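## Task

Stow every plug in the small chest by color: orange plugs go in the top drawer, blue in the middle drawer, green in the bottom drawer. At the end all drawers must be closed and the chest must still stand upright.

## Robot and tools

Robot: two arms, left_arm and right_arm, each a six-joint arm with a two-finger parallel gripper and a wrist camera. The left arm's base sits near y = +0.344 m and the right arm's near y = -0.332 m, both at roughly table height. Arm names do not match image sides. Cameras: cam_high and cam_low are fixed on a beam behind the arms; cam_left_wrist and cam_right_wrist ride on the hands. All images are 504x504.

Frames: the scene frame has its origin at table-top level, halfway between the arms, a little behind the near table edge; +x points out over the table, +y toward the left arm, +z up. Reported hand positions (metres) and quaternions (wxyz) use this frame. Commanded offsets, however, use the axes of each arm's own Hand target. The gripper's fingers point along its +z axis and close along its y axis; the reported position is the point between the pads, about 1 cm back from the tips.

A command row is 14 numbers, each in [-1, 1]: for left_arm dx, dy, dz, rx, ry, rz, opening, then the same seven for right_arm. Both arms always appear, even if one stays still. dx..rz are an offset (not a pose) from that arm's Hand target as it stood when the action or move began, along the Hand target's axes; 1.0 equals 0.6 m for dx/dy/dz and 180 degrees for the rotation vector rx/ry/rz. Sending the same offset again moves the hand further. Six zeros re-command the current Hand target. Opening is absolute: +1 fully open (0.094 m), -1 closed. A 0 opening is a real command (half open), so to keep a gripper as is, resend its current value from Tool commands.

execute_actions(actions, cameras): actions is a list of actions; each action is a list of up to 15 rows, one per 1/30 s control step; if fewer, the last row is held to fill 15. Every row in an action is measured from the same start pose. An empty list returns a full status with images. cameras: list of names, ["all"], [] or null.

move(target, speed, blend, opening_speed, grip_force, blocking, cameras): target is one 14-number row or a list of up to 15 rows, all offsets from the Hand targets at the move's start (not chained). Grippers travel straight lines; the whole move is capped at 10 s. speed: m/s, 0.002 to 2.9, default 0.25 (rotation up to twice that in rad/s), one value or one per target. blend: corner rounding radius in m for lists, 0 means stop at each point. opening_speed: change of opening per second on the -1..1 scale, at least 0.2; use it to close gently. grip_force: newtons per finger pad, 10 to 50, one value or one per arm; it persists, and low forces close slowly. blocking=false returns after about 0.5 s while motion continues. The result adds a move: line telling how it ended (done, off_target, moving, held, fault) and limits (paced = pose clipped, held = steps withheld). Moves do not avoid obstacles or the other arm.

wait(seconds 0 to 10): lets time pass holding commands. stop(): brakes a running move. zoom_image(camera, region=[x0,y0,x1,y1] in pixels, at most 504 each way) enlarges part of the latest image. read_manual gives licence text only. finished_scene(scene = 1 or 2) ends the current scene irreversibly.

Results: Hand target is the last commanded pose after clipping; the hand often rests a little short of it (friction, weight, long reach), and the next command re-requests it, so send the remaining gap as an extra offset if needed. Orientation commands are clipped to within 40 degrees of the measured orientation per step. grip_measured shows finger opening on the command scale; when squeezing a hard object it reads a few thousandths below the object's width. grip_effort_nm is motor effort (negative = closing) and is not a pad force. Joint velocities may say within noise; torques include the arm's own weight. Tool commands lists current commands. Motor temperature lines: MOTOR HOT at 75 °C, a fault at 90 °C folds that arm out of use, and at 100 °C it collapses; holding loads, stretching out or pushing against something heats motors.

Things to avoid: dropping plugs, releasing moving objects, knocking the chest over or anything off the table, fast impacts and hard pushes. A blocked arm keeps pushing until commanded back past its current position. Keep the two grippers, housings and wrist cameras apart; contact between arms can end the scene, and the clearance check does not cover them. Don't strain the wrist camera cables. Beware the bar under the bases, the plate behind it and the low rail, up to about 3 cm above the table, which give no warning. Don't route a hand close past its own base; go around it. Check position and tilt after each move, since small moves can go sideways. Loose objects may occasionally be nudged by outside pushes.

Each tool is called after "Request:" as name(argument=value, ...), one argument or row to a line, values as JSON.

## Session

Request:
execute_actions(
  actions=[],
)

Request:
zoom_image(
  camera="cam_high",
  region=[40, 60, 340, 360],
)

Scene clock: 0.00 s.
left_arm: end_effector_position=(+0.3929, +0.3761, +0.1170) grip_measured=+1.000 grip_effort_nm=n/a end_effector_quat_wxyz=(+0.620, -0.066, +0.781, +0.020) | right_arm: end_effector_position=(+0.4086, -0.3681, +0.0596) grip_measured=+1.000 grip_effort_nm=n/a end_effector_quat_wxyz=(+0.567, +0.059, +0.821, -0.036)
Joint positions: left_arm=[0.083 1.52 0.392 0.86 -0.048 -0.078 0.094] | right_arm=[-0.035 1.573 0.369 0.874 0.064 0.04 0.094]
Joint velocities: within noise
Joint torques (N m): no reading
Motor temperatures (°C): left_arm=[18 28 23 20 19 20 20] | right_arm=[18 22 24 20 16 20 20]
Heat: left arm: 28 °C; right arm: 24 °C.
Hand target: left_arm +0.3966, +0.3767, +0.1287; +0.633, -0.067, +0.771, +0.020 | right_arm +0.4131, -0.3686, +0.0715; +0.582, +0.059, +0.810, -0.036
Tool commands: left_gripper/opening=+1.0 right_gripper/opening=+1.0
camera_calibration:
cam_left_wrist: T_world_to_cam=[[0.175639, -0.984421, 0.00815506, 0.308588], [-0.800597, -0.147652, -0.580726, 0.450129], [0.572883, 0.0954692, -0.814058, -0.0398986], [0, 0, 0, 1]] pos_world=[0.329029, 0.374052, 0.226405]
cam_right_wrist: T_world_to_cam=[[-0.106474, -0.992524, -0.0596531, -0.309979], [-0.875299, 0.122023, -0.467934, 0.440522], [0.471715, 0.00239131, -0.881748, -0.0120045], [0, 0, 0, 1]] pos_world=[0.358246, -0.361387, 0.177059]

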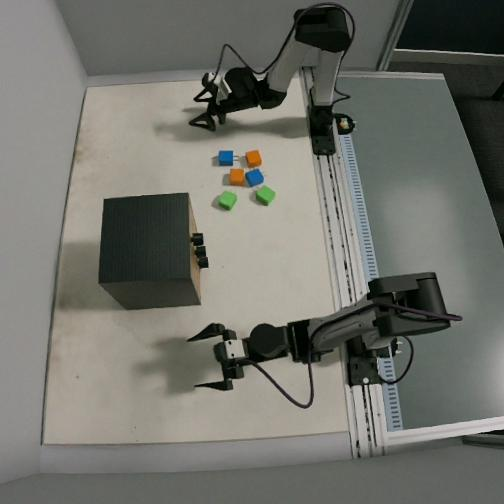

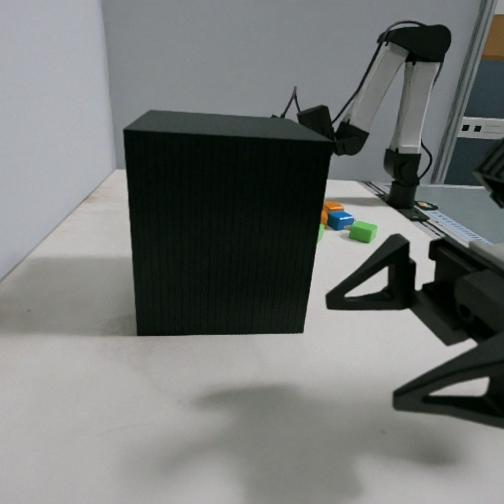

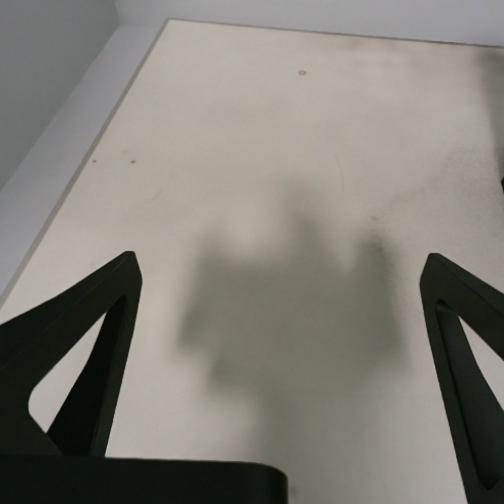

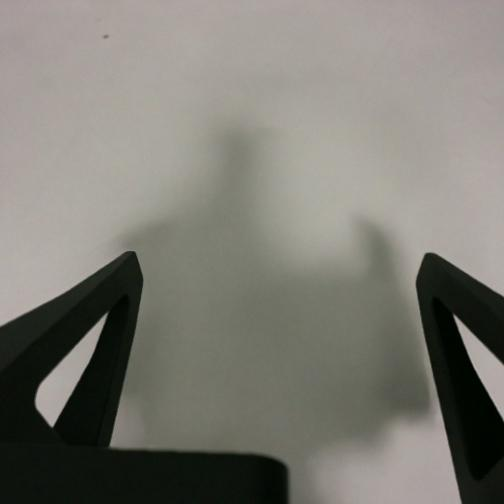

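Scaled by 1.680 from the camera's 504x504 image, which has a finer 720x720 frame.

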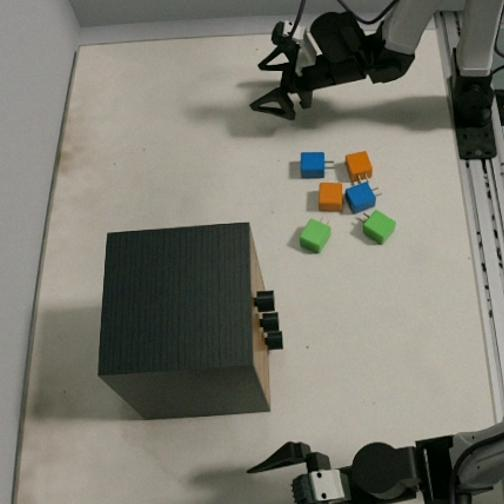

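Request:
move(
  target=[0.075,-0.3945,-0.272,0.0346,0.031,0.026,0.3,-0.025,0.412,-0.322,-0.0326,0.23,-0.031,0.2],
  cameras=["all"],
)

Scene clock: 6.90 s.
left_arm: end_effector_position=(+0.2565, +0.1253, +0.1195) grip_measured=+0.303 grip_effort_nm=-0.12 end_effector_quat_wxyz=(+0.587, +0.016, +0.810, +0.008) | right_arm: end_effector_position=(+0.2681, -0.1071, +0.1432) grip_measured=+0.202 grip_effort_nm=-0.08 end_effector_quat_wxyz=(+0.256, -0.005, +0.967, -0.011)
Joint positions: left_arm=[-1.102 1.383 0.558 0.138 -0.999 -0.588 0.061] | right_arm=[0.978 1.507 1.31 -1.043 0.451 0.863 0.056]
Joint torques (N m): left_arm=[-0.01 -4.71 8.5 1.7 -0.5 -0.22] | right_arm=[-0.13 -4.89 9.72 0.78 0.13 0.1]
Heat: left arm: 29 °C; right arm: 25 °C.
Hand target: left_arm +0.2596, +0.1201, +0.1292; +0.596, -0.002, +0.803, +0.001 | right_arm +0.2706, -0.0999, +0.1504; +0.258, +0.000, +0.966, +0.001
Off the commanded pose: left_arm 0.012 m, 3 deg | right_arm 0.010 m, 2 deg.
move: off_target (left_arm)
camera_calibration:
cam_left_wrist: T_world_to_cam=[[0.0279246, -0.996531, -0.0783936, 0.135439], [-0.858877, 0.016204, -0.511925, 0.291505], [0.51142, 0.0816258, -0.855446, 0.0866902], [0, 0, 0, 1]] pos_world=[0.20225, 0.123169, 0.234005]
cam_right_wrist: T_world_to_cam=[[-0.00501084, -0.999377, -0.0349486, -0.0923798], [-0.979325, -0.0021636, 0.202283, 0.243385], [-0.202232, 0.0352396, -0.978703, 0.325513], [0, 0, 0, 1]] pos_world=[0.30372, -0.103267, 0.26612]

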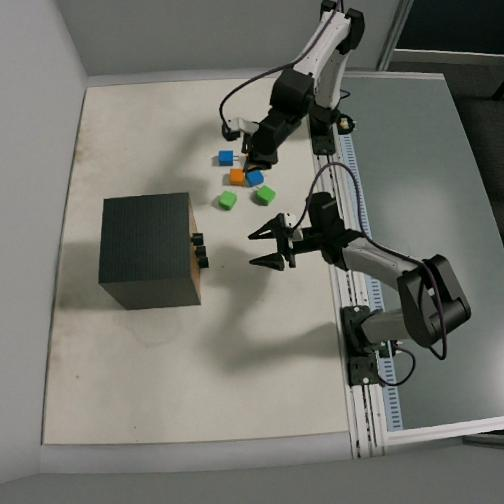

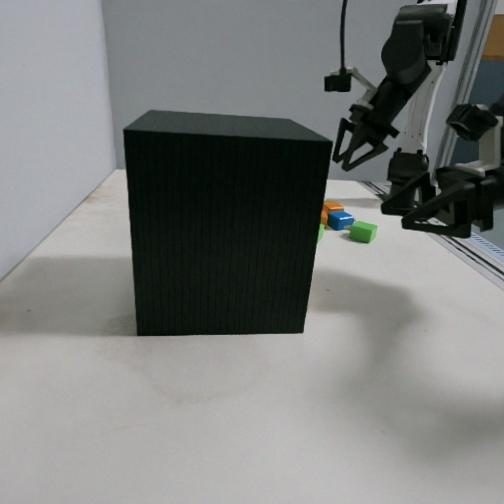

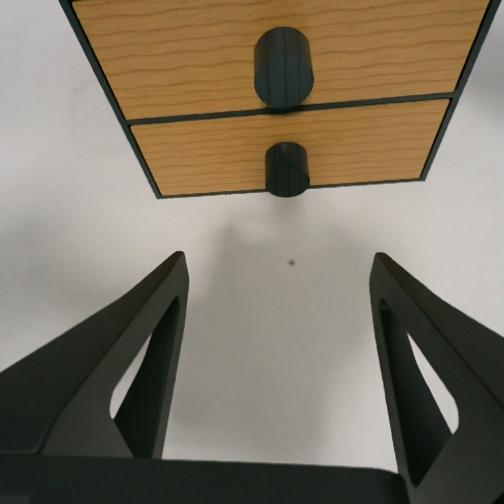

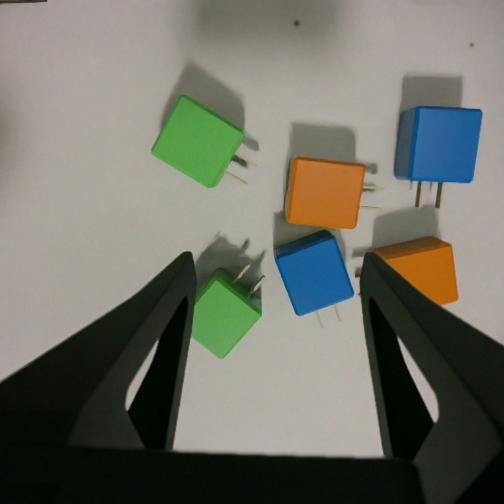

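Request:
move(
  target=[
    [0.088,-0.005,0.096,0,0,0,0.3,-0.02,0.062,0.127,-0.172,0,-0.298,0.3],
    [0.059,-0.005,0.221,0,0,0,0.3,0.037,0.062,0.226,-0.172,0,-0.298,0.3],
  ],
  speed=0.16,
  blend=[0.01,0],
  cameras=["cam_left_wrist","cam_right_wrist"],
)

Scene clock: 14.33 s.
left_arm: end_effector_position=(+0.3681, +0.1232, +0.0508) grip_measured=+0.303 grip_effort_nm=-0.12 end_effector_quat_wxyz=(+0.587, +0.003, +0.810, +0.012) | right_arm: end_effector_position=(+0.3164, -0.0661, +0.0217) grip_measured=+0.298 grip_effort_nm=0.10 end_effector_quat_wxyz=(+0.215, -0.494, +0.833, +0.127)
Joint positions: left_arm=[-0.787 1.909 0.66 0.757 -0.754 -0.343 0.061] | right_arm=[0.662 1.725 1.04 -0.393 -0.19 -0.397 0.061]
Joint torques (N m): left_arm=[1.13 -8.46 6.82 2.25 -0.05 0.1] | right_arm=[-0.66 -6.83 6.49 1.3 -0.26 -0.09]
Heat: left arm: 29 °C; right arm: 26 °C.
Hand target: left_arm +0.3763, +0.1174, +0.0571; +0.596, -0.002, +0.803, +0.001 | right_arm +0.3189, -0.0627, +0.0219; +0.221, -0.497, +0.829, +0.134
Off the commanded pose: left_arm 0.012 m, 2 deg | right_arm 0.004 m, 1 deg.
move: off_target (left_arm)
camera_calibration:
cam_left_wrist: T_world_to_cam=[[0.0534034, -0.996098, -0.0702587, 0.11498], [-0.859048, -0.00995678, -0.511797, 0.355567], [0.509101, 0.0876873, -0.856228, -0.0287858], [0, 0, 0, 1]] pos_world=[0.313964, 0.120596, 0.165409]
cam_right_wrist: T_world_to_cam=[[0.870968, -0.48784, -0.0585337, -0.298263], [-0.466301, -0.858242, 0.214438, 0.0961946], [-0.154847, -0.159474, -0.974982, 0.186866], [0, 0, 0, 1]] pos_world=[0.333569, -0.0331461, 0.144104]
Images, in order (width x height): cam_left_wrist 504x504, cam_right_wrist 504x504.

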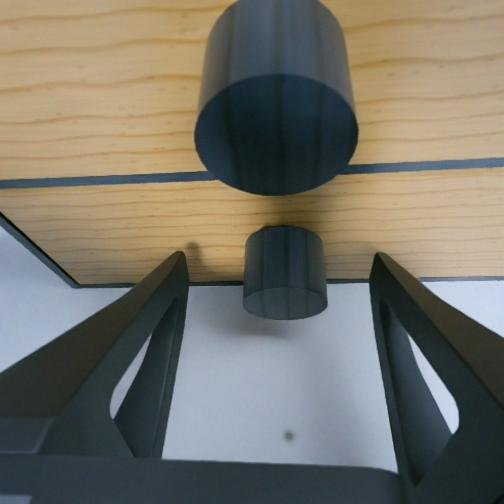

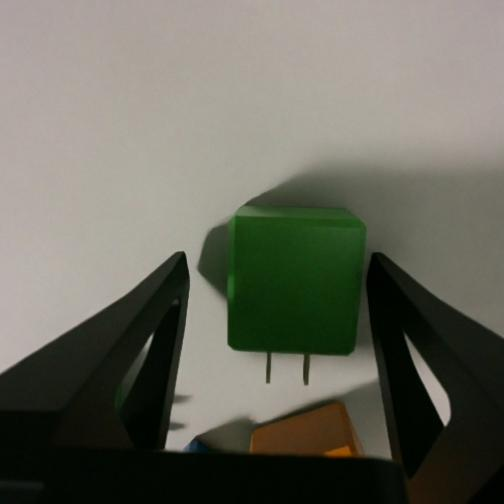

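Request:
move(
  target=[0,0,0.004,0,0,0,-0.6,0,0,0,0,0,0,-0.3],
  opening_speed=1.2,
)

Request:
move(
  target=[
    [0.0715,0,-0.2395,0,0,0,-0.6,-0.109,0.023,-0.164,0,0,0,-0.3],
    [0.0715,0,-0.2395,0,0,0,-0.6,-0.345,0.167,-0.047,-0.036,-0.083,-0.0625,-0.3],
  ],
  speed=0.16,
  blend=[0.03,0],
  cameras=["all"],
)

Scene clock: 18.10 s.
left_arm: end_effector_position=(+0.3690, +0.1214, +0.0493) grip_measured=-0.444 grip_effort_nm=-1.02 end_effector_quat_wxyz=(+0.586, +0.006, +0.810, +0.012) | right_arm: end_effector_position=(+0.3166, -0.0658, +0.0219) grip_measured=-0.192 grip_effort_nm=-1.02 end_effector_quat_wxyz=(+0.216, -0.494, +0.833, +0.127)
Joint positions: left_arm=[-0.787 1.917 0.665 0.76 -0.749 -0.339 0.026] | right_arm=[0.662 1.725 1.04 -0.392 -0.19 -0.397 0.038]
Joint torques (N m): left_arm=[1.36 -8.47 6.9 2.29 -0.06 0.05] | right_arm=[-0.68 -6.82 6.49 1.29 -0.26 -0.07]
Heat: left arm: 30 °C; right arm: 26 °C.
Hand target: left_arm +0.3786, +0.1174, +0.0563; +0.596, -0.002, +0.803, +0.001 | right_arm +0.3189, -0.0626, +0.0219; +0.221, -0.497, +0.828, +0.134
Off the commanded pose: left_arm 0.013 m, 2 deg | right_arm 0.004 m, 1 deg.
move: off_target (left_arm)

Scene clock: 20.77 s.
left_arm: end_effector_position=(+0.2274, +0.1217, +0.0411) grip_measured=-0.444 grip_effort_nm=-1.02 end_effector_quat_wxyz=(+0.584, +0.015, +0.812, +0.013) | right_arm: end_effector_position=(+0.3042, +0.1150, +0.1339) grip_measured=-0.192 grip_effort_nm=-1.02 end_effector_quat_wxyz=(+0.288, -0.568, +0.743, +0.205)
Joint positions: left_arm=[-1.235 1.661 0.443 0.344 -1.095 -0.792 0.026] | right_arm=[0.957 1.957 1.675 -0.576 -0.206 -0.314 0.038]
Joint torques (N m): left_arm=[0.03 -10.36 6.39 1.26 -0.58 -0.06] | right_arm=[0.12 -9.24 10.77 1.69 -0.25 0.08]
Heat: left arm: 30 °C; right arm: 27 °C.
Hand target: left_arm +0.2287, +0.1169, +0.0568; +0.596, -0.002, +0.803, +0.001 | right_arm +0.3084, +0.1301, +0.1500; +0.311, -0.565, +0.731, +0.222
Off the commanded pose: left_arm 0.017 m, 3 deg | right_arm 0.022 m, 4 deg.
move: off_target (left_arm, right_arm)
camera_calibration:
cam_left_wrist: T_world_to_cam=[[0.0340249, -0.995809, -0.0848884, 0.125392], [-0.862959, 0.0135712, -0.505092, 0.227391], [0.504127, 0.0904409, -0.858881, 0.0355095], [0, 0, 0, 1]] pos_world=[0.174061, 0.118569, 0.155996]
cam_right_wrist: T_world_to_cam=[[0.963141, -0.266306, -0.0379528, -0.249007], [-0.266537, -0.963824, -0.00108843, 0.20208], [-0.0362899, 0.0111641, -0.999279, 0.270905], [0, 0, 0, 1]] pos_world=[0.303522, 0.125433, 0.261479]

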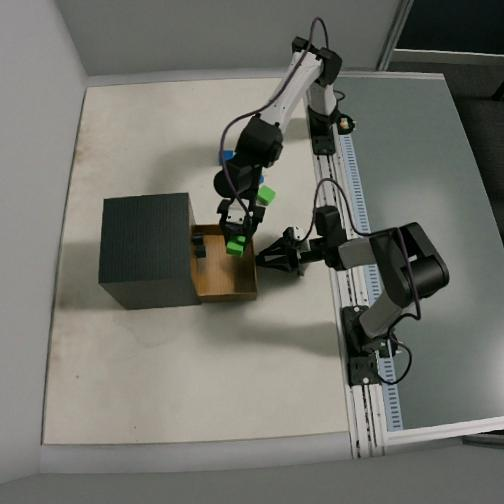

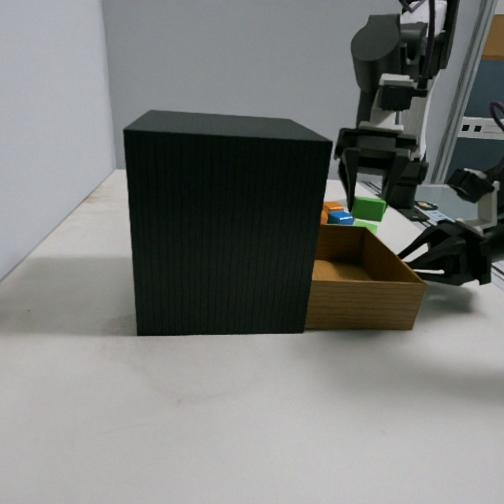

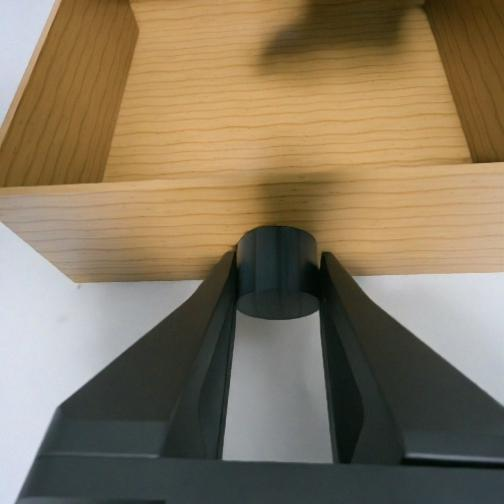

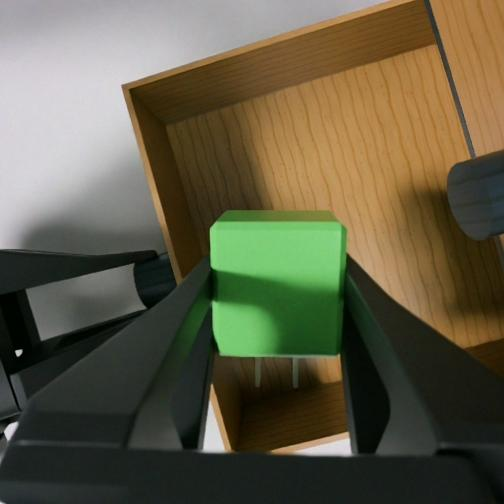

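Request:
move(
  target=[0,0,0,0,0,0,-0.6,0.0715,-0.0075,0.105,0,0,0,-0.3],
  speed=0.15,
  cameras=["cam_right_wrist","cam_low"],
)

Scene clock: 23.03 s.
left_arm: end_effector_position=(+0.2274, +0.1217, +0.0411) grip_measured=-0.444 grip_effort_nm=-1.02 end_effector_quat_wxyz=(+0.584, +0.015, +0.812, +0.013) | right_arm: end_effector_position=(+0.3163, +0.1346, +0.0693) grip_measured=-0.192 grip_effort_nm=-1.03 end_effector_quat_wxyz=(+0.298, -0.567, +0.739, +0.209)
Joint positions: left_arm=[-1.235 1.661 0.443 0.344 -1.095 -0.792 0.026] | right_arm=[0.957 2.076 1.575 -0.334 -0.208 -0.314 0.038]
Joint torques (N m): left_arm=[-0.02 -10.25 6.3 1.3 -0.64 -0.07] | right_arm=[-0.38 -10.61 7.62 1.73 -0.26 0.04]
Heat: left arm: 30 °C; right arm: 27 °C.
Hand target: left_arm +0.2287, +0.1169, +0.0568; +0.596, -0.002, +0.803, +0.001 | right_arm +0.3185, +0.1420, +0.0752; +0.311, -0.565, +0.731, +0.221
Off the commanded pose: left_arm 0.017 m, 3 deg | right_arm 0.010 m, 2 deg.
move: off_target (left_arm)
camera_calibration:
cam_right_wrist: T_world_to_cam=[[0.96381, -0.264817, -0.0307062, -0.258789], [-0.26558, -0.963786, -0.0241776, 0.225405], [-0.0231916, 0.0314576, -0.999236, 0.199737], [0, 0, 0, 1]] pos_world=[0.313918, 0.142428, 0.197088]
Images, in order (width x height): cam_low 504x504, cam_right_wrist 504x504.

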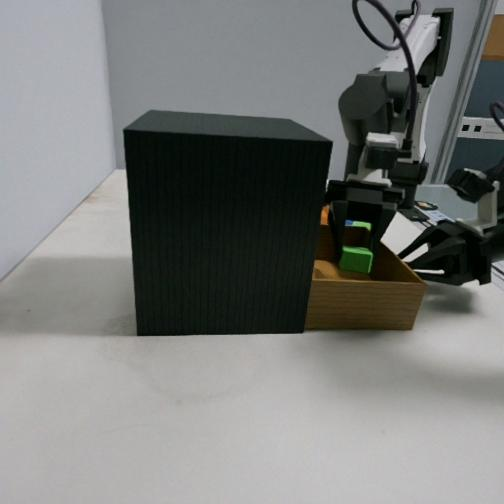

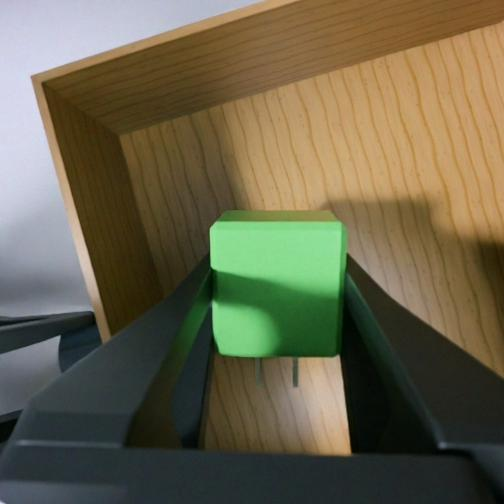

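Request:
move(
  target=[0,0,0,0,0,0,-0.6,0.019,0.005,0.0465,0,0,0,-0.3],
  speed=0.15,
)

Request:
move(
  target=[0,0,0,0,0,0,-0.6,0,0,0,0,0,0,0.05],
  opening_speed=0.8,
)

Request:
move(
  target=[
    [0,0,0,0,0,0,-0.6,-0.118,-0.009,-0.141,0,0,0,0.05],
    [0,0,0,0,0,0,-0.6,0.233,0.064,-0.359,0.4053,0.0504,0.5298,0.2],
  ],
  speed=[0.2,0.35],
  blend=[0.03,0],
  cameras=["cam_left_wrist","cam_right_wrist","cam_high"],
)

Scene clock: 27.80 s.
left_arm: end_effector_position=(+0.2273, +0.1218, +0.0410) grip_measured=-0.444 grip_effort_nm=-1.02 end_effector_quat_wxyz=(+0.584, +0.015, +0.812, +0.013) | right_arm: end_effector_position=(+0.3220, +0.1447, +0.0458) grip_measured=-0.192 grip_effort_nm=-1.02 end_effector_quat_wxyz=(+0.302, -0.565, +0.738, +0.211)
Joint positions: left_arm=[-1.236 1.661 0.443 0.343 -1.096 -0.793 0.026] | right_arm=[0.958 2.142 1.575 -0.256 -0.208 -0.31 0.038]
Joint torques (N m): left_arm=[-0.17 -10.29 6 1.26 -0.56 -0.03] | right_arm=[0.49 -10.59 7.16 1.74 -0.19 0.09]
Heat: left arm: 31 °C; right arm: 27 °C.
Hand target: left_arm +0.2286, +0.1169, +0.0568; +0.596, -0.002, +0.803, +0.001 | right_arm +0.3193, +0.1537, +0.0474; +0.311, -0.565, +0.731, +0.221
Off the commanded pose: left_arm 0.017 m, 3 deg | right_arm 0.010 m, 2 deg.
move: off_target (left_arm)

Scene clock: 28.47 s.
left_arm: end_effector_position=(+0.2265, +0.1218, +0.0410) grip_measured=-0.444 grip_effort_nm=-1.02 end_effector_quat_wxyz=(+0.584, +0.015, +0.811, +0.013) | right_arm: end_effector_position=(+0.3260, +0.1471, +0.0494) grip_measured=+0.048 grip_effort_nm=0.12 end_effector_quat_wxyz=(+0.314, -0.563, +0.735, +0.211)
Joint positions: left_arm=[-1.239 1.661 0.443 0.339 -1.099 -0.796 0.026] | right_arm=[0.957 2.142 1.575 -0.233 -0.203 -0.31 0.049]
Joint torques (N m): left_arm=[0.32 -10.51 6.23 1.34 -0.56 -0.05] | right_arm=[0.57 -10.59 7.23 1.57 -0.24 0.09]
Heat: left arm: 31 °C; right arm: 27 °C.
Hand target: left_arm +0.2287, +0.1169, +0.0568; +0.596, -0.002, +0.803, +0.001 | right_arm +0.3194, +0.1537, +0.0474; +0.311, -0.565, +0.731, +0.222
Off the commanded pose: left_arm 0.017 m, 3 deg | right_arm 0.010 m, 1 deg.
move: off_target (left_arm)

Scene clock: 33.37 s.
left_arm: end_effector_position=(+0.2264, +0.1217, +0.0410) grip_measured=-0.444 grip_effort_nm=-1.02 end_effector_quat_wxyz=(+0.584, +0.016, +0.811, +0.013) | right_arm: end_effector_position=(+0.2138, -0.0817, +0.0980) grip_measured=+0.198 grip_effort_nm=0.10 end_effector_quat_wxyz=(+0.254, +0.364, +0.890, -0.099)
Joint positions: left_arm=[-1.24 1.661 0.443 0.339 -1.099 -0.796 0.026] | right_arm=[1.206 1.886 1.553 -1.442 0.543 2.018 0.056]
Joint torques (N m): left_arm=[0.44 -10.29 6.23 1.3 -0.58 -0.03] | right_arm=[-0.5 -6.95 8.34 -0.26 0.2 0.11]
Motor temperatures (°C): left_arm=[18 31 27 24 19 20 21] | right_arm=[18 27 28 22 16 20 20]
Heat: left arm: 31 °C; right arm: 28 °C.
Hand target: left_arm +0.2286, +0.1169, +0.0568; +0.596, -0.002, +0.803, +0.001 | right_arm +0.2148, -0.0780, +0.1004; +0.252, +0.371, +0.889, -0.098
Off the commanded pose: left_arm 0.017 m, 3 deg | right_arm 0.005 m, 1 deg.
move: off_target (left_arm)
camera_calibration:
cam_left_wrist: T_world_to_cam=[[0.0335254, -0.995681, -0.0865781, 0.125455], [-0.86235, 0.0149706, -0.506092, 0.226279], [0.505202, 0.0916275, -0.858123, 0.0355619], [0, 0, 0, 1]] pos_world=[0.17296, 0.118267, 0.155896]
cam_right_wrist: T_world_to_cam=[[-0.702115, -0.708789, -0.0682151, 0.107162], [-0.708475, 0.685758, 0.166728, 0.20117], [-0.0713957, 0.165391, -0.98364, 0.252476], [0, 0, 0, 1]] pos_world=[0.23579, -0.103756, 0.222115]
Images, in order (width x height): cam_high 504x504, cam_left_wrist 504x504, cam_right_wrist 504x504.

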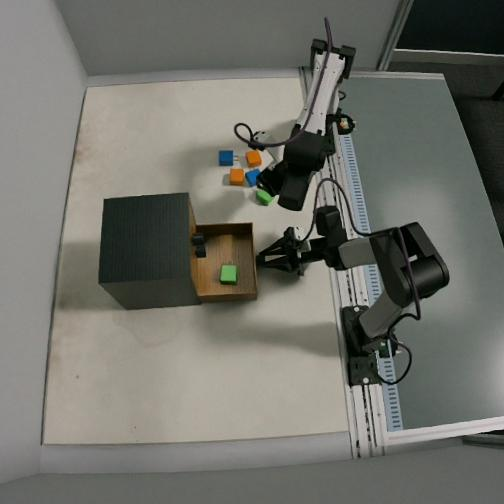

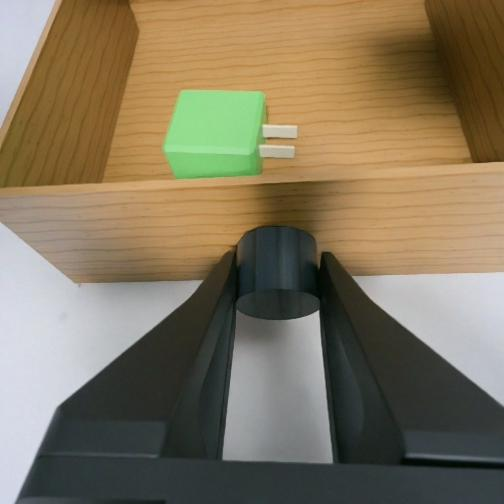

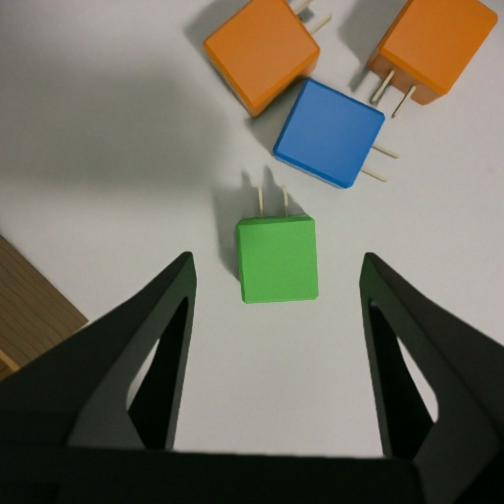

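Request:
move(
  target=[0,0,0,0,0,0,-0.6,0.0715,0,0.105,0,0,0,0.2],
  speed=0.16,
)

Request:
move(
  target=[0,0,0,0,0,0,-0.6,0,0,0,0,0,0,-0.3],
  opening_speed=1,
)

Request:
move(
  target=[
    [0,0,0,0,0,0,-0.6,-0.098,-0.012,-0.193,0,0,0,-0.3],
    [0,0,0,0,0,0,-0.6,-0.058,0.304,-0.228,-0.287,-0.0437,-0.41,-0.3],
  ],
  speed=[0.2,0.35],
  blend=[0.03,0],
  cameras=["cam_right_wrist","cam_high"],
)

Scene clock: 37.60 s.
left_arm: end_effector_position=(+0.2264, +0.1217, +0.0410) grip_measured=-0.444 grip_effort_nm=-1.02 end_effector_quat_wxyz=(+0.584, +0.016, +0.811, +0.013) | right_arm: end_effector_position=(+0.2133, -0.0758, +0.0274) grip_measured=+0.198 grip_effort_nm=0.10 end_effector_quat_wxyz=(+0.253, +0.367, +0.890, -0.099)
Joint positions: left_arm=[-1.24 1.661 0.443 0.339 -1.099 -0.796 0.026] | right_arm=[1.206 1.969 1.381 -1.187 0.54 2.022 0.056]
Joint torques (N m): left_arm=[0.18 -10.24 6.19 1.33 -0.6 -0.05] | right_arm=[-0.29 -7.83 5.33 -0.06 0.22 0.1]
Heat: left arm: 32 °C; right arm: 28 °C.
Hand target: left_arm +0.2286, +0.1169, +0.0568; +0.596, -0.002, +0.803, +0.001 | right_arm +0.2128, -0.0746, +0.0243; +0.252, +0.371, +0.889, -0.098
Off the commanded pose: left_arm 0.017 m, 3 deg | right_arm 0.003 m, 1 deg.
move: off_target (left_arm)

Scene clock: 38.30 s.
left_arm: end_effector_position=(+0.2264, +0.1217, +0.0410) grip_measured=-0.444 grip_effort_nm=-1.02 end_effector_quat_wxyz=(+0.584, +0.016, +0.811, +0.013) | right_arm: end_effector_position=(+0.2134, -0.0757, +0.0274) grip_measured=-0.211 grip_effort_nm=-1.02 end_effector_quat_wxyz=(+0.253, +0.367, +0.890, -0.099)
Joint positions: left_arm=[-1.24 1.661 0.443 0.339 -1.099 -0.796 0.026] | right_arm=[1.206 1.969 1.381 -1.187 0.54 2.022 0.037]
Joint torques (N m): left_arm=[0.4 -10.54 6.02 1.33 -0.6 0] | right_arm=[-0.28 -7.84 5.33 -0.05 0.23 0.09]
Heat: left arm: 32 °C; right arm: 28 °C.
Hand target: left_arm +0.2286, +0.1169, +0.0568; +0.596, -0.002, +0.803, +0.001 | right_arm +0.2128, -0.0746, +0.0243; +0.252, +0.371, +0.889, -0.098
Off the commanded pose: left_arm 0.017 m, 3 deg | right_arm 0.003 m, 1 deg.
move: off_target (left_arm)

Scene clock: 39.33 s.
left_arm: end_effector_position=(+0.2264, +0.1217, +0.0410) grip_measured=-0.444 grip_effort_nm=-1.02 end_effector_quat_wxyz=(+0.584, +0.016, +0.811, +0.013) | right_arm: end_effector_position=(+0.2082, -0.0822, +0.0527) grip_measured=-0.211 grip_effort_nm=-1.03 end_effector_quat_wxyz=(+0.252, +0.361, +0.890, -0.124)
Joint positions: left_arm=[-1.24 1.661 0.443 0.339 -1.099 -0.796 0.026] | right_arm=[1.214 1.957 1.458 -1.335 0.535 2.035 0.037]
Joint torques (N m): left_arm=[0.42 -10.32 6.17 1.37 -0.56 0.03] | right_arm=[0.36 -12.53 7.86 -0.4 0.23 0.11]
Heat: left arm: 32 °C; right arm: 28 °C.
Hand target: left_arm +0.2286, +0.1169, +0.0568; +0.596, -0.002, +0.803, +0.001 | right_arm +0.2079, -0.0757, +0.0729; +0.251, +0.370, +0.889, -0.096 (not the last commanded pose)
Off the commanded pose: left_arm 0.017 m, 3 deg | right_arm 0.223 m, 90 deg.
led back after a hold (left arm): the arm was led back toward your command in small steps, so it may still be short of it.
move: held (right_arm; a check stopped the path), off_target (left_arm); path passed 0 of 2 targets; limits=held
pose unreachable (left arm): on one or more control steps of this call, first in action 0 (counted from 0), this arm could not follow its commanded pose, so it was not sent that pose on those steps. It may still have moved: this result reports where it is.
cause: moving toward the commanded pose would bring a part of the arm too close to another arm (this arm's wrist camera and the right arm's wrist (the part past joint 4), 9 mm apart when this arm was first held).
pose unreachable (right arm): on one or more control steps of this call, first in action 0 (counted from 0), this arm could not follow its commanded pose, so it was not sent that pose on those steps. It may still have moved: this result reports where it is.
cause: moving toward the commanded pose would bring a part of the arm too close to another arm (this arm's wrist (the part past joint 4) and the left arm's wrist camera, along the way the arms are being sent, or toward where that arm still pushes).
camera_calibration:
cam_right_wrist: T_world_to_cam=[[-0.708463, -0.705455, -0.0203318, 0.0988657], [-0.699562, 0.698156, 0.152284, 0.205095], [-0.0932351, 0.122111, -0.988128, 0.208845], [0, 0, 0, 1]] pos_world=[0.232991, -0.0989453, 0.177142]
Images, in order (width x height): cam_high 504x504, cam_right_wrist 504x504.

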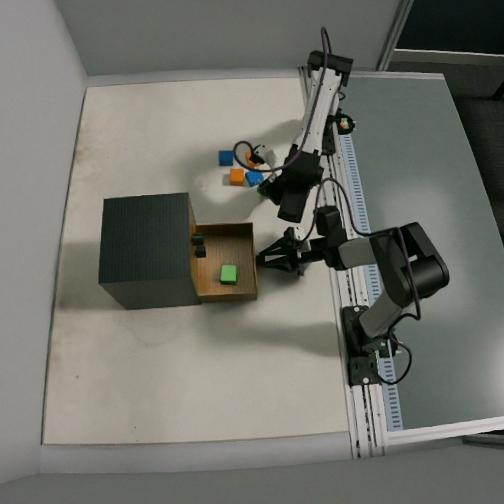

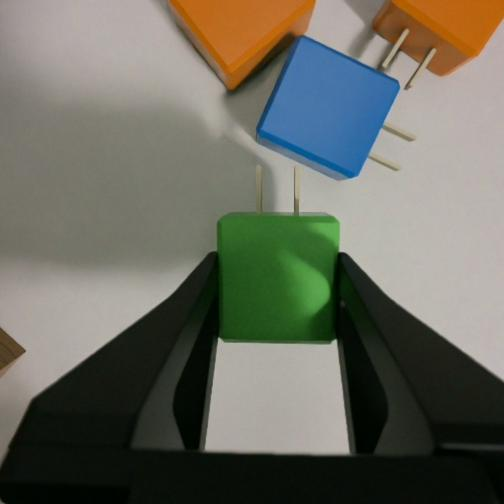

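Request:
move(
  target=[
    [0,0,0,0,0,0,-0.6,-0.122,0,-0.007,0,0,0,-0.3],
    [0,0,0,0,0,0,-0.6,-0.207,0.077,-0.087,-0.287,-0.0437,-0.41,-0.3],
    [0,0,0,0,0,0,-0.6,-0.018,0.31,-0.157,-0.287,-0.0437,-0.41,-0.3],
  ],
  speed=[0.2,0.4,0.25],
  blend=[0.02,0.03,0],
  cameras=["cam_right_wrist","cam_low","cam_high"],
)

Scene clock: 44.43 s.
left_arm: end_effector_position=(+0.2264, +0.1217, +0.0410) grip_measured=-0.444 grip_effort_nm=-1.02 end_effector_quat_wxyz=(+0.584, +0.016, +0.811, +0.013) | right_arm: end_effector_position=(+0.3043, +0.0745, +0.1481) grip_measured=-0.211 grip_effort_nm=-1.02 end_effector_quat_wxyz=(+0.308, -0.371, +0.868, +0.117)
Joint positions: left_arm=[-1.24 1.661 0.443 0.339 -1.099 -0.796 0.026] | right_arm=[1.04 1.841 1.598 -0.644 0.172 0.133 0.037]
Joint torques (N m): left_arm=[0.38 -10.33 6.2 1.34 -0.57 -0.11] | right_arm=[-0.03 -8.51 10.71 1.46 0.18 0.1]
Heat: left arm: 32 °C; right arm: 29 °C.
Hand target: left_arm +0.2286, +0.1169, +0.0568; +0.596, -0.002, +0.803, +0.001 | right_arm +0.3103, +0.0829, +0.1621; +0.327, -0.362, +0.864, +0.125
Off the commanded pose: left_arm 0.017 m, 3 deg | right_arm 0.017 m, 3 deg.
move: off_target (left_arm, right_arm)
camera_calibration:
cam_right_wrist: T_world_to_cam=[[0.717041, -0.696201, -0.0340006, -0.153015], [-0.694591, -0.717759, 0.0486327, 0.26764], [-0.0582624, -0.0112551, -0.998238, 0.293703], [0, 0, 0, 1]] pos_world=[0.312731, 0.0888772, 0.274967]
Images, in order (width x height): cam_high 504x504, cam_low 504x504, cam_right_wrist 504x504.

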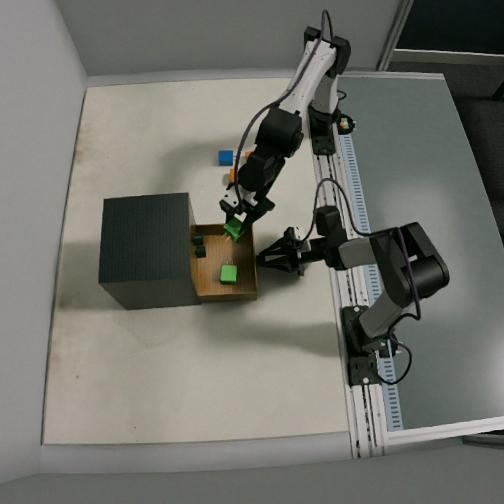

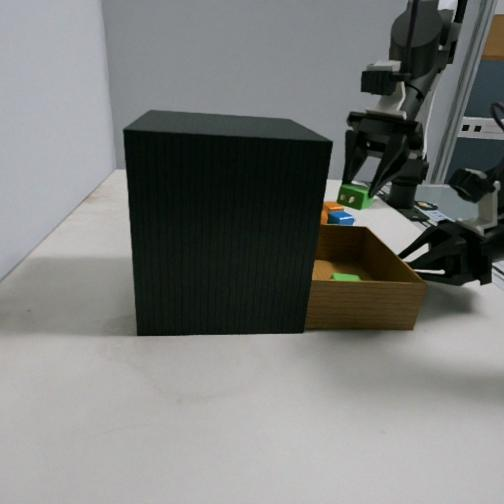

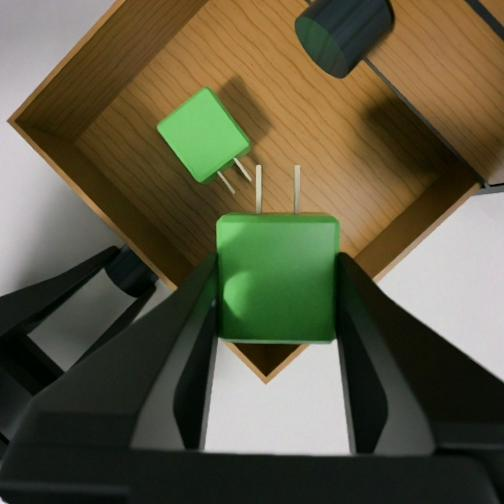

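Request:
move(
  target=[0,0,0,0,0,0,-0.6,0.089,-0.001,0.126,-0.107,0,-0.128,-0.3],
  speed=0.2,
  cameras=["cam_right_wrist","cam_low"],
)

Scene clock: 49.43 s.
left_arm: end_effector_position=(+0.2264, +0.1217, +0.0410) grip_measured=-0.444 grip_effort_nm=-1.02 end_effector_quat_wxyz=(+0.584, +0.016, +0.811, +0.013) | right_arm: end_effector_position=(+0.3167, +0.0812, +0.0683) grip_measured=-0.211 grip_effort_nm=-1.02 end_effector_quat_wxyz=(+0.270, -0.572, +0.751, +0.190)
Joint positions: left_arm=[-1.24 1.661 0.443 0.339 -1.099 -0.796 0.026] | right_arm=[0.886 1.961 1.452 -0.408 -0.23 -0.379 0.037]
Joint torques (N m): left_arm=[0.12 -10.36 6.31 1.35 -0.54 0] | right_arm=[-0.43 -9.22 7.16 1.6 -0.3 -0.08]
Heat: left arm: 32 °C; right arm: 29 °C.
Hand target: left_arm +0.2286, +0.1169, +0.0568; +0.596, -0.002, +0.803, +0.001 | right_arm +0.3186, +0.0876, +0.0700; +0.280, -0.576, +0.742, +0.199
Off the commanded pose: left_arm 0.017 m, 3 deg | right_arm 0.007 m, 2 deg.
move: off_target (left_arm)
camera_calibration:
cam_right_wrist: T_world_to_cam=[[0.96152, -0.272419, -0.0355997, -0.271605], [-0.270599, -0.961459, 0.0487045, 0.170458], [-0.0474957, -0.0371971, -0.998179, 0.213626], [0, 0, 0, 1]] pos_world=[0.317426, 0.0978437, 0.195266]
Images, in order (width x height): cam_low 504x504, cam_right_wrist 504x504.

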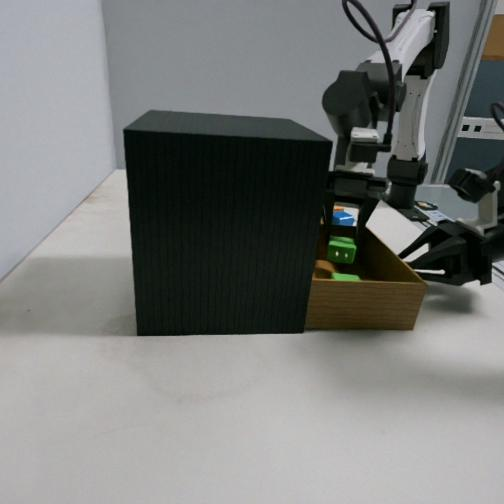

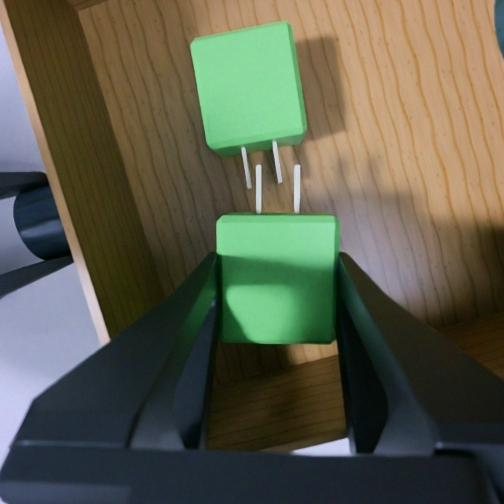

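Request:
move(
  target=[0,0,0,0,0,0,-0.6,0.02,0,0.022,0,0,0,-0.3],
  speed=0.15,
)

Request:
move(
  target=[0,0,0,0,0,0,-0.6,0,0,0,0,0,0,0.05],
  opening_speed=0.8,
)

Request:
move(
  target=[
    [0,0,0,0,0,0,-0.6,-0.123,0,-0.136,0,0,0,0.05],
    [0,0,0,0,0,0,-0.6,0.028,-0.027,-0.31,0,0,0,0.05],
    [0,0,0,0,0,0,-0.6,0.281,0.001,-0.405,-0.092,0.0667,-0.126,0.2],
  ],
  speed=0.3,
  blend=[0.03,0.04,0],
  cameras=["cam_left_wrist","cam_right_wrist"],
)

Scene clock: 55.50 s.
left_arm: end_effector_position=(+0.2264, +0.1217, +0.0410) grip_measured=-0.444 grip_effort_nm=-1.02 end_effector_quat_wxyz=(+0.584, +0.016, +0.811, +0.013) | right_arm: end_effector_position=(+0.3185, +0.0855, +0.0591) grip_measured=-0.211 grip_effort_nm=-1.02 end_effector_quat_wxyz=(+0.282, -0.574, +0.744, +0.195)
Joint positions: left_arm=[-1.24 1.661 0.443 0.339 -1.099 -0.796 0.026] | right_arm=[0.886 1.975 1.416 -0.331 -0.237 -0.384 0.037]
Joint torques (N m): left_arm=[0.32 -10.07 5.97 1.33 -0.58 -0.06] | right_arm=[-0.66 -8.65 6.42 1.53 -0.24 -0.05]
Heat: left arm: 33 °C; right arm: 29 °C.
Hand target: left_arm +0.2286, +0.1169, +0.0568; +0.596, -0.002, +0.803, +0.001 | right_arm +0.3189, +0.0868, +0.0522; +0.280, -0.576, +0.742, +0.199
Off the commanded pose: left_arm 0.017 m, 3 deg | right_arm 0.007 m, 1 deg.
move: off_target (left_arm)

Scene clock: 56.17 s.
left_arm: end_effector_position=(+0.2264, +0.1217, +0.0410) grip_measured=-0.444 grip_effort_nm=-1.02 end_effector_quat_wxyz=(+0.584, +0.015, +0.811, +0.013) | right_arm: end_effector_position=(+0.3189, +0.0862, +0.0598) grip_measured=+0.048 grip_effort_nm=0.10 end_effector_quat_wxyz=(+0.284, -0.574, +0.743, +0.196)
Joint positions: left_arm=[-1.24 1.661 0.443 0.339 -1.099 -0.796 0.026] | right_arm=[0.886 1.975 1.416 -0.327 -0.238 -0.384 0.049]
Joint torques (N m): left_arm=[0.25 -10.36 6.12 1.27 -0.6 0.02] | right_arm=[-0.65 -8.66 6.43 1.5 -0.23 -0.05]
Heat: left arm: 33 °C; right arm: 29 °C.
Hand target: left_arm +0.2286, +0.1169, +0.0568; +0.596, -0.002, +0.803, +0.001 | right_arm +0.3189, +0.0868, +0.0522; +0.280, -0.576, +0.742, +0.199
Off the commanded pose: left_arm 0.017 m, 3 deg | right_arm 0.008 m, 1 deg.
move: off_target (left_arm)

Scene clock: 59.37 s.
left_arm: end_effector_position=(+0.2264, +0.1217, +0.0410) grip_measured=-0.444 grip_effort_nm=-1.02 end_effector_quat_wxyz=(+0.584, +0.015, +0.811, +0.013) | right_arm: end_effector_position=(+0.2450, -0.1864, +0.1211) grip_measured=+0.198 grip_effort_nm=0.10 end_effector_quat_wxyz=(-0.141, +0.759, -0.607, -0.189)
Joint positions: left_arm=[-1.24 1.661 0.443 0.339 -1.099 -0.796 0.026] | right_arm=[0.295 1.494 1.249 -1.285 -0.471 -1.525 0.056]
Joint torques (N m): left_arm=[0.32 -10.21 6.11 1.27 -0.58 0] | right_arm=[-0.81 -7.56 6.5 0.18 -0.3 -0.1]
Heat: left arm: 33 °C; right arm: 30 °C.
Hand target: left_arm +0.2286, +0.1169, +0.0568; +0.596, -0.002, +0.803, +0.001 | right_arm +0.2427, -0.1884, +0.1291; -0.150, +0.761, -0.604, -0.184
Off the commanded pose: left_arm 0.017 m, 3 deg | right_arm 0.009 m, 1 deg.
move: off_target (left_arm)
camera_calibration:
cam_left_wrist: T_world_to_cam=[[0.0336346, -0.995712, -0.0861711, 0.125476], [-0.862338, 0.0146714, -0.50612, 0.226315], [0.505214, 0.0913317, -0.858147, 0.0355895], [0, 0, 0, 1]] pos_world=[0.17296, 0.118367, 0.155896]
cam_right_wrist: T_world_to_cam=[[0.97456, 0.211706, -0.0735724, -0.18209], [0.223384, -0.944196, 0.242059, -0.250033], [-0.0182213, -0.252336, -0.967468, 0.201931], [0, 0, 0, 1]] pos_world=[0.236991, -0.146576, 0.242488]
Images, in order (width x height): cam_left_wrist 504x504, cam_right_wrist 504x504.

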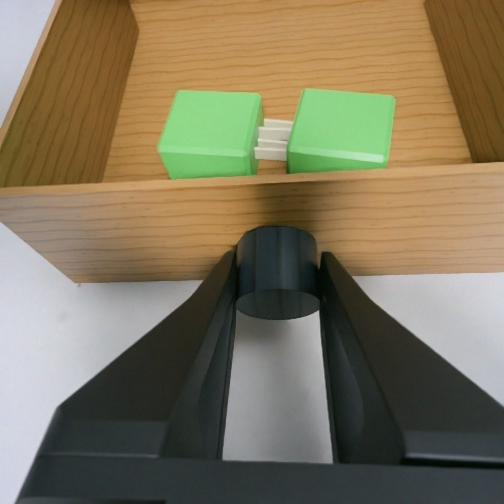

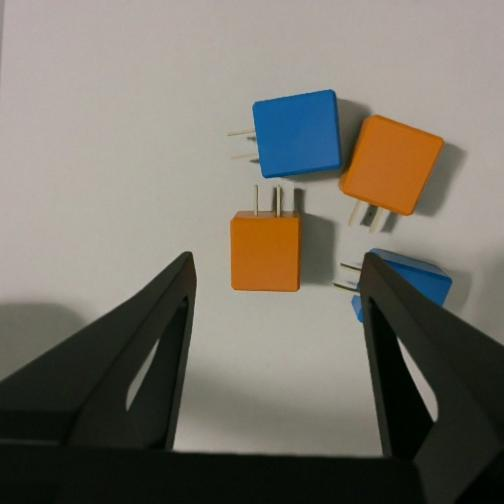

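Request:
move(
  target=[-0.0755,0,0.252,0,0,0,-0.6,0.105,0.01,0.141,0,0,0,0.05],
  speed=0.12,
  cameras=["cam_left_wrist","cam_right_wrist"],
)

Scene clock: 62.87 s.
left_arm: end_effector_position=(+0.3744, +0.1221, +0.0495) grip_measured=-0.444 grip_effort_nm=-1.02 end_effector_quat_wxyz=(+0.586, +0.004, +0.810, +0.014) | right_arm: end_effector_position=(+0.2401, -0.2059, +0.0270) grip_measured=+0.052 grip_effort_nm=-0.08 end_effector_quat_wxyz=(-0.147, +0.760, -0.606, -0.183)
Joint positions: left_arm=[-0.775 1.927 0.682 0.757 -0.744 -0.333 0.026] | right_arm=[0.224 1.539 0.908 -0.918 -0.471 -1.605 0.049]
Joint torques (N m): left_arm=[2.04 -8.17 7.35 2.31 0.04 0.14] | right_arm=[-0.75 -4.46 5.46 0.35 -0.32 -0.1]
Heat: left arm: 33 °C; right arm: 29 °C.
Hand target: left_arm +0.3865, +0.1175, +0.0565; +0.596, -0.002, +0.803, +0.001 | right_arm +0.2413, -0.2061, +0.0249; -0.150, +0.761, -0.604, -0.184
Off the commanded pose: left_arm 0.015 m, 2 deg | right_arm 0.002 m, 0 deg.
move: off_target (left_arm)
camera_calibration:
cam_left_wrist: T_world_to_cam=[[0.0524584, -0.995837, -0.0745378, 0.114024], [-0.860109, -0.00713093, -0.51006, 0.360239], [0.507405, 0.0908676, -0.856903, -0.032719], [0, 0, 0, 1]] pos_world=[0.320465, 0.119092, 0.164206]
cam_right_wrist: T_world_to_cam=[[0.975831, 0.211165, -0.0562351, -0.181076], [0.218519, -0.944874, 0.243848, -0.243551], [-0.0016429, -0.250243, -0.968182, 0.102346], [0, 0, 0, 1]] pos_world=[0.230088, -0.166277, 0.148296]
Images, in order (width x height): cam_left_wrist 504x504, cam_right_wrist 504x504.

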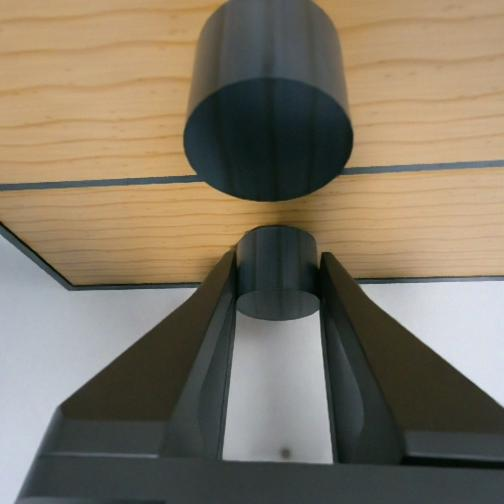

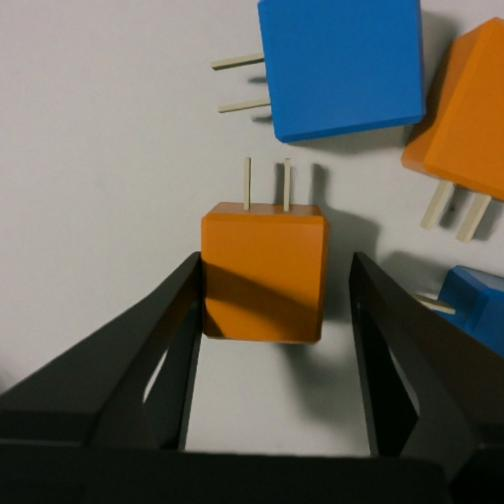

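Request:
move(
  target=[0,0,0,0,0,0,0.2,0,0,0,0,0,0,-0.3],
)

Request:
move(
  target=[
    [0.02,0,-0.1245,0,0,0,0.2,-0.06,0,-0.104,0,0,0,-0.3],
    [-0.231,0,-0.217,0,0,0,0.2,-0.083,0,-0.144,0,0,0,-0.3],
    [-0.221,0,-0.075,0,0,0,0.2,-0.083,0,-0.144,0,0,0,-0.3],
  ],
  speed=[0.25,0.25,0.16],
  blend=[0.02,0.01,0],
  cameras=["cam_left_wrist","cam_right_wrist"],
)

Scene clock: 64.67 s.
left_arm: end_effector_position=(+0.3773, +0.1223, +0.0497) grip_measured=+0.197 grip_effort_nm=0.14 end_effector_quat_wxyz=(+0.586, +0.004, +0.810, +0.012) | right_arm: end_effector_position=(+0.2405, -0.2058, +0.0270) grip_measured=-0.201 grip_effort_nm=-1.02 end_effector_quat_wxyz=(-0.148, +0.760, -0.605, -0.182)
Joint positions: left_arm=[-0.767 1.932 0.688 0.76 -0.734 -0.33 0.056] | right_arm=[0.224 1.539 0.908 -0.916 -0.471 -1.605 0.038]
Joint torques (N m): left_arm=[1.36 -8.59 6.97 2.29 -0.12 0.06] | right_arm=[-0.76 -4.46 5.48 0.36 -0.32 -0.09]
Heat: left arm: 33 °C; right arm: 29 °C.
Hand target: left_arm +0.3865, +0.1175, +0.0564; +0.596, -0.002, +0.803, +0.001 | right_arm +0.2413, -0.2061, +0.0249; -0.150, +0.761, -0.604, -0.184
Off the commanded pose: left_arm 0.012 m, 2 deg | right_arm 0.002 m, 0 deg.
move: off_target (left_arm)

Scene clock: 66.93 s.
left_arm: end_effector_position=(+0.3722, +0.1233, +0.1839) grip_measured=+0.198 grip_effort_nm=0.14 end_effector_quat_wxyz=(+0.583, +0.006, +0.812, +0.014) | right_arm: end_effector_position=(+0.2370, -0.2047, +0.1077) grip_measured=-0.201 grip_effort_nm=-1.02 end_effector_quat_wxyz=(-0.131, +0.758, -0.608, -0.197)
Joint positions: left_arm=[-0.76 1.543 0.921 0.132 -0.726 -0.326 0.056] | right_arm=[0.232 1.485 1.187 -1.291 -0.471 -1.6 0.038]
Joint torques (N m): left_arm=[1.18 -6.94 9.5 2.33 -0.1 0.16] | right_arm=[0.1 -8.01 8.91 0.05 -0.32 0.06]
Heat: left arm: 34 °C; right arm: 29 °C.
Hand target: left_arm +0.3817, +0.1175, +0.1965; +0.596, -0.002, +0.803, +0.001 | right_arm +0.2398, -0.2019, +0.1245; -0.150, +0.761, -0.604, -0.184
Off the commanded pose: left_arm 0.017 m, 2 deg | right_arm 0.017 m, 3 deg.
move: off_target (left_arm, right_arm)
camera_calibration:
cam_left_wrist: T_world_to_cam=[[0.0495794, -0.995864, -0.0761395, 0.12673], [-0.86348, -0.00442706, -0.504364, 0.426797], [0.501941, 0.090751, -0.860128, 0.0860215], [0, 0, 0, 1]] pos_world=[0.31907, 0.120289, 0.2989]
cam_right_wrist: T_world_to_cam=[[0.97164, 0.214513, -0.0994995, -0.167339], [0.232764, -0.941799, 0.242559, -0.264041], [-0.0416766, -0.25884, -0.965021, 0.188162], [0, 0, 0, 1]] pos_world=[0.231894, -0.164073, 0.228975]
Images, in order (width x height): cam_left_wrist 504x504, cam_right_wrist 504x504.

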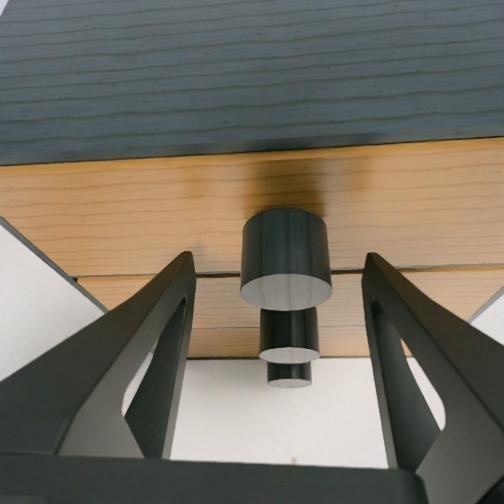

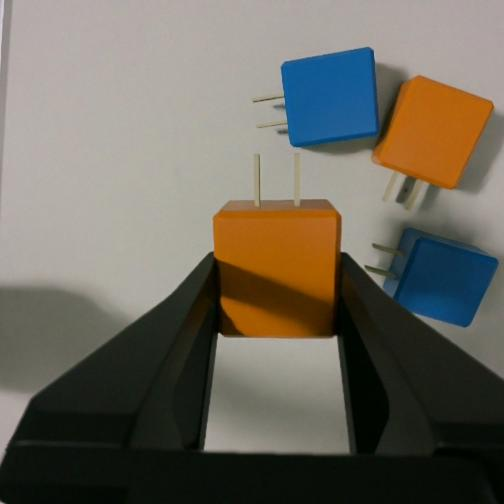

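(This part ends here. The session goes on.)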